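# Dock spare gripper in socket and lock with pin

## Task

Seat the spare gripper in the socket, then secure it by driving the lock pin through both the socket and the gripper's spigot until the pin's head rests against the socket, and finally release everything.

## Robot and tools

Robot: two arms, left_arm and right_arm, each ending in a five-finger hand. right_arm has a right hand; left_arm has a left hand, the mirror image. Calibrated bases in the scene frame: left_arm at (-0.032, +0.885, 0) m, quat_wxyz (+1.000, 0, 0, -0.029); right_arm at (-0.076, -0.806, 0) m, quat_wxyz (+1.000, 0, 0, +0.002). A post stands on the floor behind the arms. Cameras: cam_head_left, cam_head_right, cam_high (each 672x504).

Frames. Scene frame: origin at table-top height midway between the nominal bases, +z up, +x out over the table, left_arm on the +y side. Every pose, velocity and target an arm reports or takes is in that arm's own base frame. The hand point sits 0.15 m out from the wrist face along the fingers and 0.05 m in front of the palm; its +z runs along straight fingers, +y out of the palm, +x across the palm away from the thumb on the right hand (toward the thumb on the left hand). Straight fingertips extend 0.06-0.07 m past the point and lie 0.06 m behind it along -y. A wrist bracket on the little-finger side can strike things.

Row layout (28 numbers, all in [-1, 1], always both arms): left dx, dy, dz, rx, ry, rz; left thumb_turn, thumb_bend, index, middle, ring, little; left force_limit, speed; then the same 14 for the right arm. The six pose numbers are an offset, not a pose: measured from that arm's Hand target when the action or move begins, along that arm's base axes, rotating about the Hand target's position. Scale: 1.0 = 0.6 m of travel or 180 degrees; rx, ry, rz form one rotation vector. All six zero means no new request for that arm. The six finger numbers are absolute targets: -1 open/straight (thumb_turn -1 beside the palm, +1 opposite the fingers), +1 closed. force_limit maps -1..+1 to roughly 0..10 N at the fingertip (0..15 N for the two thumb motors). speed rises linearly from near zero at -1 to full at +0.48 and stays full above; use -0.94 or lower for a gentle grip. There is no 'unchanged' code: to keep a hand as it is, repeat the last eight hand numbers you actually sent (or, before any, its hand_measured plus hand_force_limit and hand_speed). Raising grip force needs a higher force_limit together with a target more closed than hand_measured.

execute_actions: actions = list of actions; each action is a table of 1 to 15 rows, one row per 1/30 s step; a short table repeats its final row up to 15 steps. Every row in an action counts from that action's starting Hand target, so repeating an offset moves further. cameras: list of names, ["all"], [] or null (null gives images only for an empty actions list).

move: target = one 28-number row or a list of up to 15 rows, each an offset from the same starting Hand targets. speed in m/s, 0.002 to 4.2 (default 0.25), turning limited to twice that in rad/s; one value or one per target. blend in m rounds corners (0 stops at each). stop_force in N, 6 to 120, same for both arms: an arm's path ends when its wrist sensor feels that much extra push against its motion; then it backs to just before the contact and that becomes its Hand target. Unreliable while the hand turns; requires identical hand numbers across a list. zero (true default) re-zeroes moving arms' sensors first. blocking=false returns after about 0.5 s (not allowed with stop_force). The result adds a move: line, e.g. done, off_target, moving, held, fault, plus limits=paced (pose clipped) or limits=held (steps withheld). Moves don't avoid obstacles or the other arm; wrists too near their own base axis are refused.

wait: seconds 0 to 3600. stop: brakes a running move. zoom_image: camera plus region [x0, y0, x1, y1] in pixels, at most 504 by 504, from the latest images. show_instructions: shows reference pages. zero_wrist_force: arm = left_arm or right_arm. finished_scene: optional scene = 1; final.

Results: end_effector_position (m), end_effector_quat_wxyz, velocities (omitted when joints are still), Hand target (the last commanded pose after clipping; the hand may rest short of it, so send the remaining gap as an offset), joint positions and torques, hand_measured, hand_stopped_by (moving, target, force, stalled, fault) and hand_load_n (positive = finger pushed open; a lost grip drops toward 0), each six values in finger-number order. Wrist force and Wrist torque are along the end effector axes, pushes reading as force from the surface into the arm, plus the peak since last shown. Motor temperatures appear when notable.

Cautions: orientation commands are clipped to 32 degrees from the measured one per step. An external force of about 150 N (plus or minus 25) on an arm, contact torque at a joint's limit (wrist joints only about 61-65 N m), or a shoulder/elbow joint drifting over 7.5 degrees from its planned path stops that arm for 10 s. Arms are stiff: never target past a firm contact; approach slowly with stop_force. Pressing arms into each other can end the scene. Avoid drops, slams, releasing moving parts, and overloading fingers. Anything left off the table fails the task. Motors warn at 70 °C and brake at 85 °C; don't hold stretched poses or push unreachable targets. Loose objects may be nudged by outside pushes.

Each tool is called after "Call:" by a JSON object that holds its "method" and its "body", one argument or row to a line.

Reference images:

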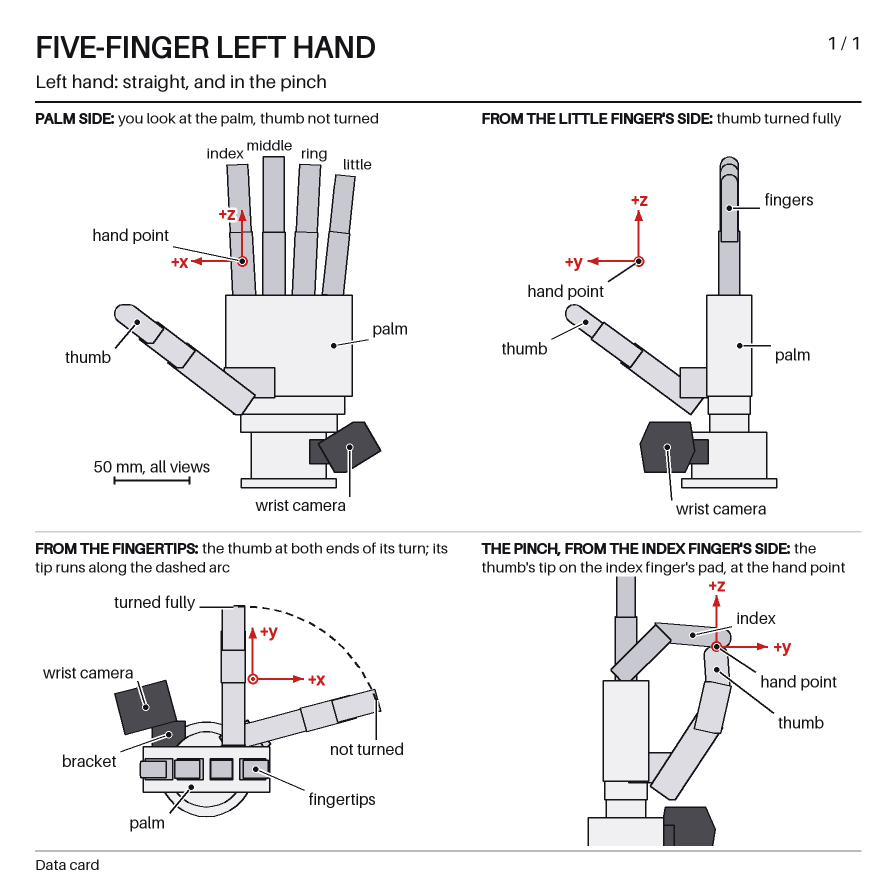

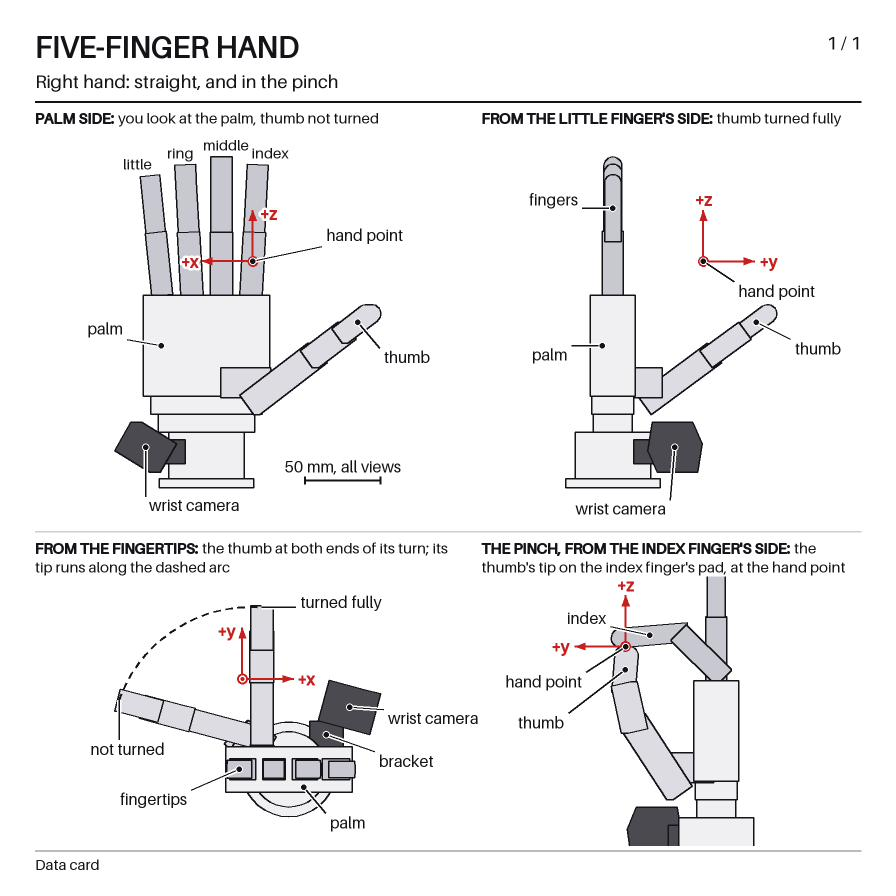

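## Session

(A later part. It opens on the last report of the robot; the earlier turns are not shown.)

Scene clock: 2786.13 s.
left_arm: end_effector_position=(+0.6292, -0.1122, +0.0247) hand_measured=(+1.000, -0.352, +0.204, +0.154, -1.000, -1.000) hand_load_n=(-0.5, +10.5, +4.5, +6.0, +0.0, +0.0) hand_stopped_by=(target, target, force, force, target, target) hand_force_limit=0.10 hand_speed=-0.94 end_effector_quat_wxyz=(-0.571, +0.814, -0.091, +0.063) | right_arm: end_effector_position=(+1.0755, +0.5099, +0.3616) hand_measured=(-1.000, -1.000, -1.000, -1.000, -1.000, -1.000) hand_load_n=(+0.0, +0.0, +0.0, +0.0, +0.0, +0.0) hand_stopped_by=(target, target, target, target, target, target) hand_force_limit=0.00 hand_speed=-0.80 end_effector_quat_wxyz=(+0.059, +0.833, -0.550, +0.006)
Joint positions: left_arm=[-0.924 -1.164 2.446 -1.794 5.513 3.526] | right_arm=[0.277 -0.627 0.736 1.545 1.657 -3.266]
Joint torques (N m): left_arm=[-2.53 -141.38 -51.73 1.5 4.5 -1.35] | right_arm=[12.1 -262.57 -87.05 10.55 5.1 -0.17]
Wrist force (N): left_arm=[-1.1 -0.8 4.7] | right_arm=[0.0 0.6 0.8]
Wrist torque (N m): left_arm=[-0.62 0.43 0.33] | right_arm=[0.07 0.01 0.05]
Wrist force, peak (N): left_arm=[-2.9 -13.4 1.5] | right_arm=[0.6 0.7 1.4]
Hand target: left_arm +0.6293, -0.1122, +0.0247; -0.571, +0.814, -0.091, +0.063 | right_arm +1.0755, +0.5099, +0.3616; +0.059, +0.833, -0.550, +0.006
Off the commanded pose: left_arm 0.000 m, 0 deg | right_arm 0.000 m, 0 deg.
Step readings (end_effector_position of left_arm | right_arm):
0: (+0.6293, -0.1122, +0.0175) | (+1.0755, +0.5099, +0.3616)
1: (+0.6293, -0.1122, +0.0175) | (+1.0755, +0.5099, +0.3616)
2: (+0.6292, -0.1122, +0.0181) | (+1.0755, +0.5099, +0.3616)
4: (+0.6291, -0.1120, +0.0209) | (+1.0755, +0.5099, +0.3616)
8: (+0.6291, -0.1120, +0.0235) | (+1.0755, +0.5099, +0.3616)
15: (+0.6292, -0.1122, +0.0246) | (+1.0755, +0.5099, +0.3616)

Call:
{"method": "move", "body": {
  "target": [0,0,0.0255,0,0,0,1,-0.35,0.35,0.35,-1,-1,0.1,-0.94,0,0,0,0,0,0,-1,-1,-1,-1,-1,-1,0,-0.8],
  "speed": 0.06
}}

Call:
{"method": "move", "body": {
  "target": [0.1242,-0.028,0,0,0,0,1,-0.35,0.35,0.35,-1,-1,0.1,-0.94,0,0,0,0,0,0,-1,-1,-1,-1,-1,-1,0,-0.8],
  "speed": 0.02,
  "stop_force": 6
}}

Scene clock: 2817.97 s.
left_arm: end_effector_position=(+0.6292, -0.1122, +0.0399) hand_measured=(+1.000, -0.352, +0.204, +0.154, -1.000, -1.000) hand_load_n=(-0.5, +10.5, +4.5, +6.0, -0.5, -0.5) hand_stopped_by=(target, target, force, force, target, target) hand_force_limit=0.10 hand_speed=-0.94 end_effector_quat_wxyz=(-0.571, +0.814, -0.091, +0.063) | right_arm: end_effector_position=(+1.0755, +0.5099, +0.3616) hand_measured=(-1.000, -1.000, -1.000, -1.000, -1.000, -1.000) hand_load_n=(+0.0, +0.0, +0.0, +0.0, +0.0, +0.0) hand_stopped_by=(target, target, target, target, target, target) hand_force_limit=0.00 hand_speed=-0.80 end_effector_quat_wxyz=(+0.059, +0.833, -0.550, +0.006)
Joint positions: left_arm=[-0.924 -1.19 2.443 -1.764 5.513 3.526] | right_arm=[0.277 -0.627 0.736 1.545 1.657 -3.266]
Joint torques (N m): left_arm=[5.2 -142.83 -55.66 0.95 3.15 2.12] | right_arm=[13.14 -263.44 -89.86 10.16 5.2 0.35]
Wrist force (N): left_arm=[-1.4 -0.6 4.9] | right_arm=[0.5 0.6 1.2]
Wrist torque (N m): left_arm=[-0.65 0.48 0.29] | right_arm=[0.05 -0.08 0.07]
Wrist force, peak (N): left_arm=[-1.3 -0.5 5.2] | right_arm=[0.7 0.4 1.2]
Hand target: left_arm +0.6293, -0.1122, +0.0400; -0.571, +0.814, -0.091, +0.063 | right_arm +1.0755, +0.5099, +0.3616; +0.059, +0.833, -0.550, +0.006
Off the commanded pose: left_arm 0.000 m, 0 deg | right_arm 0.000 m, 0 deg.
move: done

Scene clock: 2822.80 s.
left_arm: end_effector_position=(+0.7038, -0.1290, +0.0400) hand_measured=(+1.000, -0.352, +0.204, +0.154, -1.000, -1.000) hand_load_n=(-0.5, +10.5, +4.5, +6.0, +0.0, -0.5) hand_stopped_by=(target, target, force, force, target, target) hand_force_limit=0.10 hand_speed=-0.94 end_effector_quat_wxyz=(-0.571, +0.814, -0.091, +0.063) | right_arm: end_effector_position=(+1.0755, +0.5099, +0.3616) hand_measured=(-1.000, -1.000, -1.000, -1.000, -1.000, -1.000) hand_load_n=(+0.0, +0.0, +0.0, +0.0, +0.0, +0.0) hand_stopped_by=(target, target, target, target, target, target) hand_force_limit=0.00 hand_speed=-0.80 end_effector_quat_wxyz=(+0.059, +0.833, -0.550, +0.006)
Joint positions: left_arm=[-0.853 -1.146 2.349 -1.754 5.574 3.579] | right_arm=[0.277 -0.627 0.736 1.545 1.657 -3.266]
Joint torques (N m): left_arm=[15.03 -102.33 -61.33 1.42 6.73 5.47] | right_arm=[11.06 -262.39 -87.47 10.6 5.38 0.05]
Wrist force (N): left_arm=[-2.4 -0.1 4.7] | right_arm=[0.3 0.5 0.8]
Wrist torque (N m): left_arm=[-0.63 0.68 -0.32] | right_arm=[0.04 -0.04 0.06]
Wrist force, peak (N): left_arm=[-2.4 0.1 5.4] | right_arm=[0.5 0.6 1.4]
Hand target: left_arm +0.7038, -0.1290, +0.0400; -0.571, +0.814, -0.091, +0.063 | right_arm +1.0755, +0.5099, +0.3616; +0.059, +0.833, -0.550, +0.006
Off the commanded pose: left_arm 0.000 m, 0 deg | right_arm 0.000 m, 0 deg.
move: done

Now probe upward in steps.

Call:
{"method": "move", "body": {
  "target": [0,0,0.02,0,0,0,1,-0.35,0.35,0.35,-1,-1,0.1,-0.94,0,0,0,0,0,0,-1,-1,-1,-1,-1,-1,0,-0.8],
  "speed": 0.01,
  "stop_force": 6
}}

Call:
{"method": "execute_actions", "body": {
  "actions": [
    [[0,0,0.00167,0,0,0,1,-0.35,0.35,0.35,-1,-1,0.1,-0.94,0,0,0,0,0,0,-1,-1,-1,-1,-1,-1,0,-0.8]]
  ],
  "cameras": []
}}

Call:
{"method": "execute_actions", "body": {
  "actions": [
    [[0,0,0.00167,0,0,0,1,-0.35,0.35,0.35,-1,-1,0.1,-0.94,0,0,0,0,0,0,-1,-1,-1,-1,-1,-1,0,-0.8]]
  ],
  "cameras": []
}}

Call:
{"method": "execute_actions", "body": {
  "actions": [
    [[0,0,0.00167,0,0,0,1,-0.35,0.35,0.35,-1,-1,0.1,-0.94,0,0,0,0,0,0,-1,-1,-1,-1,-1,-1,0,-0.8]]
  ],
  "cameras": []
}}

Scene clock: 2829.37 s.
left_arm: end_effector_position=(+0.7038, -0.1290, +0.0520) hand_measured=(+1.000, -0.352, +0.204, +0.154, -1.000, -1.000) hand_load_n=(-0.5, +10.5, +4.5, +5.5, +0.0, +0.0) hand_stopped_by=(target, target, force, force, target, target) hand_force_limit=0.10 hand_speed=-0.94 end_effector_quat_wxyz=(-0.571, +0.814, -0.091, +0.063) | right_arm: end_effector_position=(+1.0755, +0.5099, +0.3616) hand_measured=(-1.000, -1.000, -1.000, -1.000, -1.000, -1.000) hand_load_n=(+0.0, -0.5, +0.0, +0.0, +0.0, +0.0) hand_stopped_by=(target, target, target, target, target, target) hand_force_limit=0.00 hand_speed=-0.80 end_effector_quat_wxyz=(+0.059, +0.833, -0.550, +0.006)
Joint positions: left_arm=[-0.853 -1.164 2.346 -1.733 5.574 3.579] | right_arm=[0.277 -0.627 0.736 1.545 1.657 -3.266]
Joint torques (N m): left_arm=[13.78 -150.13 -62.52 1.49 5.75 2.7] | right_arm=[15.45 -261.04 -86.21 10.65 5.74 -0.28]
Wrist force (N): left_arm=[-2.2 -0.6 4.1] | right_arm=[0.4 0.5 0.8]
Wrist torque (N m): left_arm=[-0.69 0.62 -0.30] | right_arm=[0.05 -0.06 0.07]
Wrist force, peak (N): left_arm=[-3.1 -0.3 5.3] | right_arm=[0.2 0.4 1.6]
Hand target: left_arm +0.7038, -0.1290, +0.0520; -0.571, +0.814, -0.091, +0.063 | right_arm +1.0755, +0.5099, +0.3616; +0.059, +0.833, -0.550, +0.006
Off the commanded pose: left_arm 0.000 m, 0 deg | right_arm 0.000 m, 0 deg.
move: done

Scene clock: 2830.07 s.
left_arm: end_effector_position=(+0.7038, -0.1290, +0.0530) hand_measured=(+1.000, -0.352, +0.204, +0.154, -1.000, -1.000) hand_load_n=(-0.5, +10.5, +4.5, +5.5, +0.0, +0.0) hand_stopped_by=(target, target, force, force, target, target) hand_force_limit=0.10 hand_speed=-0.94 end_effector_quat_wxyz=(-0.571, +0.814, -0.091, +0.063) | right_arm: end_effector_position=(+1.0755, +0.5099, +0.3616) hand_measured=(-1.000, -1.000, -1.000, -1.000, -1.000, -1.000) hand_load_n=(+0.0, +0.0, +0.0, +0.0, +0.0, +0.0) hand_stopped_by=(target, target, target, target, target, target) hand_force_limit=0.00 hand_speed=-0.80 end_effector_quat_wxyz=(+0.059, +0.833, -0.550, +0.006)
Joint positions: left_arm=[-0.853 -1.165 2.346 -1.731 5.574 3.579] | right_arm=[0.277 -0.627 0.736 1.545 1.657 -3.266]
Joint torques (N m): left_arm=[15.13 -148.04 -61.04 1.5 5.42 0.59] | right_arm=[9.33 -262.24 -89.05 10.61 5.84 0.71]
Wrist force (N): left_arm=[-2.1 -0.2 4.8] | right_arm=[0.5 0.2 1.0]
Wrist torque (N m): left_arm=[-0.66 0.62 -0.31] | right_arm=[-0.01 -0.07 0.06]
Wrist force, peak (N): left_arm=[-2.3 -0.2 4.8] | right_arm=[0.4 0.5 1.3]
Hand target: left_arm +0.7038, -0.1290, +0.0530; -0.571, +0.814, -0.091, +0.063 | right_arm +1.0755, +0.5099, +0.3616; +0.059, +0.833, -0.550, +0.006
Off the commanded pose: left_arm 0.000 m, 0 deg | right_arm 0.000 m, 0 deg.
Step readings (end_effector_position of left_arm | right_arm):
0: (+0.7038, -0.1290, +0.0520) | (+1.0755, +0.5099, +0.3616)
1: (+0.7038, -0.1290, +0.0520) | (+1.0755, +0.5099, +0.3616)
2: (+0.7038, -0.1290, +0.0522) | (+1.0755, +0.5099, +0.3616)
4: (+0.7038, -0.1290, +0.0525) | (+1.0755, +0.5099, +0.3616)
8: (+0.7038, -0.1290, +0.0529) | (+1.0755, +0.5099, +0.3616)
15: (+0.7038, -0.1290, +0.0530) | (+1.0755, +0.5099, +0.3616)

Scene clock: 2830.77 s.
left_arm: end_effector_position=(+0.7038, -0.1290, +0.0540) hand_measured=(+1.000, -0.352, +0.204, +0.154, -1.000, -1.000) hand_load_n=(-0.5, +10.5, +4.5, +6.0, -0.5, +0.0) hand_stopped_by=(target, target, force, force, target, target) hand_force_limit=0.10 hand_speed=-0.94 end_effector_quat_wxyz=(-0.571, +0.814, -0.091, +0.063) | right_arm: end_effector_position=(+1.0755, +0.5099, +0.3616) hand_measured=(-1.000, -1.000, -1.000, -1.000, -1.000, -1.000) hand_load_n=(+0.0, +0.0, +0.0, +0.0, +0.5, +0.0) hand_stopped_by=(target, target, target, target, target, target) hand_force_limit=0.00 hand_speed=-0.80 end_effector_quat_wxyz=(+0.059, +0.833, -0.550, +0.006)
Joint positions: left_arm=[-0.853 -1.167 2.346 -1.73 5.574 3.579] | right_arm=[0.277 -0.627 0.736 1.545 1.657 -3.266]
Joint torques (N m): left_arm=[8.08 -146.82 -61.4 0.96 4.9 -1.23] | right_arm=[9.43 -267.1 -86.37 10.67 5.65 0.54]
Wrist force (N): left_arm=[-1.9 -0.3 4.7] | right_arm=[0.6 0.4 0.8]
Wrist torque (N m): left_arm=[-0.68 0.59 -0.29] | right_arm=[0.03 -0.09 0.07]
Wrist force, peak (N): left_arm=[-2.2 -0.4 4.8] | right_arm=[0.2 0.4 1.4]
Hand target: left_arm +0.7038, -0.1290, +0.0540; -0.571, +0.814, -0.091, +0.063 | right_arm +1.0755, +0.5099, +0.3616; +0.059, +0.833, -0.550, +0.006
Off the commanded pose: left_arm 0.000 m, 0 deg | right_arm 0.000 m, 0 deg.
Step readings (end_effector_position of left_arm | right_arm):
0: (+0.7038, -0.1290, +0.0530) | (+1.0755, +0.5099, +0.3616)
1: (+0.7038, -0.1290, +0.0530) | (+1.0755, +0.5099, +0.3616)
2: (+0.7038, -0.1290, +0.0532) | (+1.0755, +0.5099, +0.3616)
4: (+0.7038, -0.1290, +0.0535) | (+1.0755, +0.5099, +0.3616)
8: (+0.7038, -0.1290, +0.0539) | (+1.0755, +0.5099, +0.3616)
15: (+0.7038, -0.1290, +0.0540) | (+1.0755, +0.5099, +0.3616)

Scene clock: 2831.47 s.
left_arm: end_effector_position=(+0.7038, -0.1290, +0.0550) hand_measured=(+1.000, -0.352, +0.204, +0.154, -1.000, -1.000) hand_load_n=(-0.5, +10.5, +4.5, +6.0, +0.0, +0.0) hand_stopped_by=(target, target, force, force, target, target) hand_force_limit=0.10 hand_speed=-0.94 end_effector_quat_wxyz=(-0.571, +0.814, -0.091, +0.063) | right_arm: end_effector_position=(+1.0755, +0.5099, +0.3616) hand_measured=(-1.000, -1.000, -1.000, -1.000, -1.000, -1.000) hand_load_n=(+0.0, +0.0, +0.0, +0.0, +0.0, +0.0) hand_stopped_by=(target, target, target, target, target, target) hand_force_limit=0.00 hand_speed=-0.80 end_effector_quat_wxyz=(+0.059, +0.833, -0.550, +0.006)
Joint positions: left_arm=[-0.853 -1.168 2.345 -1.728 5.574 3.579] | right_arm=[0.277 -0.627 0.736 1.545 1.657 -3.266]
Joint torques (N m): left_arm=[7.97 -146.96 -61.31 1.74 4.2 -1.4] | right_arm=[11.59 -265.07 -87.54 10.06 5.37 -0.25]
Wrist force (N): left_arm=[-2.4 -0.2 4.5] | right_arm=[0.8 0.3 0.9]
Wrist torque (N m): left_arm=[-0.64 0.67 -0.32] | right_arm=[0.01 -0.12 0.09]
Wrist force, peak (N): left_arm=[-2.4 -0.7 4.8] | right_arm=[0.3 0.7 1.2]
Hand target: left_arm +0.7038, -0.1290, +0.0551; -0.571, +0.814, -0.091, +0.063 | right_arm +1.0755, +0.5099, +0.3616; +0.059, +0.833, -0.550, +0.006
Off the commanded pose: left_arm 0.000 m, 0 deg | right_arm 0.000 m, 0 deg.
Step readings (end_effector_position of left_arm | right_arm):
0: (+0.7038, -0.1290, +0.0540) | (+1.0755, +0.5099, +0.3616)
1: (+0.7038, -0.1290, +0.0541) | (+1.0755, +0.5099, +0.3616)
2: (+0.7038, -0.1290, +0.0542) | (+1.0755, +0.5099, +0.3616)
4: (+0.7038, -0.1290, +0.0545) | (+1.0755, +0.5099, +0.3616)
8: (+0.7038, -0.1290, +0.0549) | (+1.0755, +0.5099, +0.3616)
15: (+0.7038, -0.1290, +0.0550) | (+1.0755, +0.5099, +0.3616)

Call:
{"method": "execute_actions", "body": {
  "actions": [
    [[0,0,0.00167,0,0,0,1,-0.35,0.35,0.35,-1,-1,0.1,-0.94,0,0,0,0,0,0,-1,-1,-1,-1,-1,-1,0,-0.8]]
  ],
  "cameras": []
}}

Call:
{"method": "execute_actions", "body": {
  "actions": [
    [[0,0,0.00167,0,0,0,1,-0.35,0.35,0.35,-1,-1,0.1,-0.94,0,0,0,0,0,0,-1,-1,-1,-1,-1,-1,0,-0.8]]
  ],
  "cameras": []
}}

Call:
{"method": "execute_actions", "body": {
  "actions": [
    [[0,0,0.00167,0,0,0,1,-0.35,0.35,0.35,-1,-1,0.1,-0.94,0,0,0,0,0,0,-1,-1,-1,-1,-1,-1,0,-0.8]]
  ],
  "cameras": ["cam_high"]
}}

Scene clock: 2836.50 s.
left_arm: end_effector_position=(+0.7038, -0.1290, +0.0561) hand_measured=(+1.000, -0.352, +0.204, +0.154, -1.000, -1.000) hand_load_n=(-0.5, +10.5, +4.5, +6.0, +0.0, +0.0) hand_stopped_by=(target, target, force, force, target, target) hand_force_limit=0.10 hand_speed=-0.94 end_effector_quat_wxyz=(-0.571, +0.814, -0.091, +0.063) | right_arm: end_effector_position=(+1.0755, +0.5099, +0.3616) hand_measured=(-1.000, -1.000, -1.000, -1.000, -1.000, -1.000) hand_load_n=(+0.0, +0.0, +0.0, +0.0, +0.0, +0.0) hand_stopped_by=(target, target, target, target, target, target) hand_force_limit=0.00 hand_speed=-0.80 end_effector_quat_wxyz=(+0.059, +0.833, -0.550, +0.006)
Joint positions: left_arm=[-0.853 -1.17 2.345 -1.726 5.574 3.579] | right_arm=[0.277 -0.627 0.736 1.545 1.657 -3.266]
Joint torques (N m): left_arm=[-4.37 -151.87 -62.61 1.71 0.06 -0.68] | right_arm=[7.24 -262.8 -90.29 10.06 5.71 0.58]
Wrist force (N): left_arm=[-2.4 -0.1 4.1] | right_arm=[0.5 0.5 0.9]
Wrist torque (N m): left_arm=[-0.62 0.63 -0.32] | right_arm=[0.04 -0.08 0.08]
Wrist force, peak (N): left_arm=[-2.5 -0.1 5.0] | right_arm=[0.7 0.4 1.3]
Hand target: left_arm +0.7038, -0.1290, +0.0561; -0.571, +0.814, -0.091, +0.063 | right_arm +1.0755, +0.5099, +0.3616; +0.059, +0.833, -0.550, +0.006
Off the commanded pose: left_arm 0.000 m, 0 deg | right_arm 0.000 m, 0 deg.
Step readings (end_effector_position of left_arm | right_arm):
0: (+0.7038, -0.1290, +0.0551) | (+1.0755, +0.5099, +0.3616)
1: (+0.7038, -0.1290, +0.0551) | (+1.0755, +0.5099, +0.3616)
2: (+0.7038, -0.1290, +0.0552) | (+1.0755, +0.5099, +0.3616)
4: (+0.7038, -0.1290, +0.0555) | (+1.0755, +0.5099, +0.3616)
8: (+0.7038, -0.1290, +0.0559) | (+1.0755, +0.5099, +0.3616)
15: (+0.7038, -0.1290, +0.0560) | (+1.0755, +0.5099, +0.3616)

Scene clock: 2837.20 s.
left_arm: end_effector_position=(+0.7038, -0.1290, +0.0571) hand_measured=(+1.000, -0.352, +0.204, +0.154, -1.000, -1.000) hand_load_n=(-0.5, +10.5, +4.0, +6.0, +0.0, +0.0) hand_stopped_by=(target, target, force, force, target, target) hand_force_limit=0.10 hand_speed=-0.94 end_effector_quat_wxyz=(-0.571, +0.814, -0.091, +0.063) | right_arm: end_effector_position=(+1.0755, +0.5099, +0.3616) hand_measured=(-1.000, -1.000, -1.000, -1.000, -1.000, -1.000) hand_load_n=(+0.0, +0.0, +0.0, +0.0, +0.5, +0.0) hand_stopped_by=(target, target, target, target, target, target) hand_force_limit=0.00 hand_speed=-0.80 end_effector_quat_wxyz=(+0.059, +0.833, -0.550, +0.006)
Joint positions: left_arm=[-0.853 -1.171 2.345 -1.724 5.574 3.579] | right_arm=[0.277 -0.627 0.736 1.545 1.657 -3.266]
Joint torques (N m): left_arm=[-4.87 -146.71 -62.99 1.44 -0.48 -0.45] | right_arm=[7.84 -263.66 -86.18 9.86 5.93 0.34]
Wrist force (N): left_arm=[-2.2 -0.1 4.4] | right_arm=[0.1 0.6 1.4]
Wrist torque (N m): left_arm=[-0.68 0.59 -0.29] | right_arm=[0.04 -0.03 0.05]
Wrist force, peak (N): left_arm=[-2.5 -0.4 4.7] | right_arm=[0.1 0.6 1.4]
Hand target: left_arm +0.7038, -0.1290, +0.0571; -0.571, +0.814, -0.091, +0.063 | right_arm +1.0755, +0.5099, +0.3616; +0.059, +0.833, -0.550, +0.006
Off the commanded pose: left_arm 0.000 m, 0 deg | right_arm 0.000 m, 0 deg.
Step readings (end_effector_position of left_arm | right_arm):
0: (+0.7038, -0.1290, +0.0561) | (+1.0755, +0.5099, +0.3616)
1: (+0.7038, -0.1290, +0.0561) | (+1.0755, +0.5099, +0.3616)
2: (+0.7038, -0.1290, +0.0562) | (+1.0755, +0.5099, +0.3616)
4: (+0.7038, -0.1290, +0.0565) | (+1.0755, +0.5099, +0.3616)
8: (+0.7038, -0.1290, +0.0569) | (+1.0755, +0.5099, +0.3616)
15: (+0.7038, -0.1290, +0.0570) | (+1.0755, +0.5099, +0.3616)

Scene clock: 2837.90 s.
left_arm: end_effector_position=(+0.7038, -0.1290, +0.0581) hand_measured=(+1.000, -0.352, +0.204, +0.154, -1.000, -1.000) hand_load_n=(-0.5, +10.5, +3.5, +6.0, +0.0, +0.0) hand_stopped_by=(target, target, force, force, target, target) hand_force_limit=0.10 hand_speed=-0.94 end_effector_quat_wxyz=(-0.571, +0.814, -0.091, +0.063) | right_arm: end_effector_position=(+1.0755, +0.5099, +0.3616) hand_measured=(-1.000, -1.000, -1.000, -1.000, -1.000, -1.000) hand_load_n=(+0.0, +0.0, +0.0, +0.0, +0.0, +0.0) hand_stopped_by=(target, target, target, target, target, target) hand_force_limit=0.00 hand_speed=-0.80 end_effector_quat_wxyz=(+0.059, +0.833, -0.550, +0.006)
Joint positions: left_arm=[-0.853 -1.173 2.345 -1.723 5.574 3.579] | right_arm=[0.277 -0.627 0.736 1.545 1.657 -3.266]
Joint torques (N m): left_arm=[-4.18 -151.26 -61.78 1.21 0.04 -0.26] | right_arm=[10.56 -263.94 -88 9.96 5.65 0.25]
Wrist force (N): left_arm=[-2.3 0.4 5.0] | right_arm=[0.5 0.3 1.0]
Wrist torque (N m): left_arm=[-0.70 0.62 -0.28] | right_arm=[0.01 -0.08 0.06]
Wrist force, peak (N): left_arm=[-2.0 0.7 5.1] | right_arm=[0.4 0.8 1.2]
Hand target: left_arm +0.7038, -0.1290, +0.0581; -0.571, +0.814, -0.091, +0.063 | right_arm +1.0755, +0.5099, +0.3616; +0.059, +0.833, -0.550, +0.006
Off the commanded pose: left_arm 0.000 m, 0 deg | right_arm 0.000 m, 0 deg.
Step readings (end_effector_position of left_arm | right_arm):
0: (+0.7038, -0.1290, +0.0571) | (+1.0755, +0.5099, +0.3616)
1: (+0.7038, -0.1290, +0.0571) | (+1.0755, +0.5099, +0.3616)
2: (+0.7038, -0.1290, +0.0572) | (+1.0755, +0.5099, +0.3616)
4: (+0.7038, -0.1290, +0.0575) | (+1.0755, +0.5099, +0.3616)
8: (+0.7038, -0.1290, +0.0579) | (+1.0755, +0.5099, +0.3616)
15: (+0.7038, -0.1290, +0.0580) | (+1.0755, +0.5099, +0.3616)

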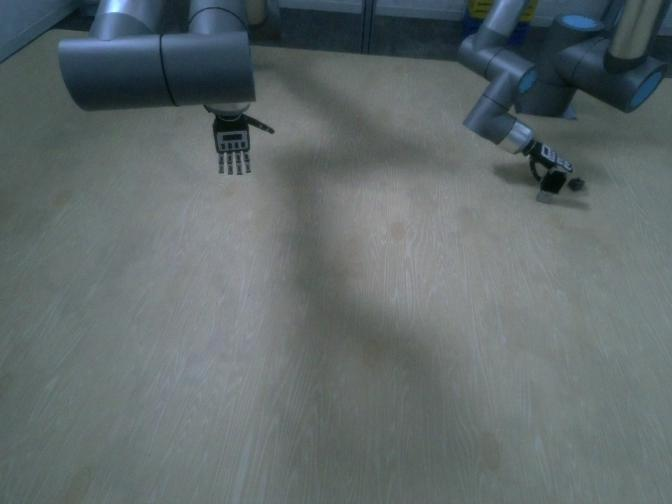

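Call:
{"method": "zoom_image", "body": {
  "camera": "cam_high",
  "region": [520, 150, 590, 210]
}}

Scaled by 7.200.

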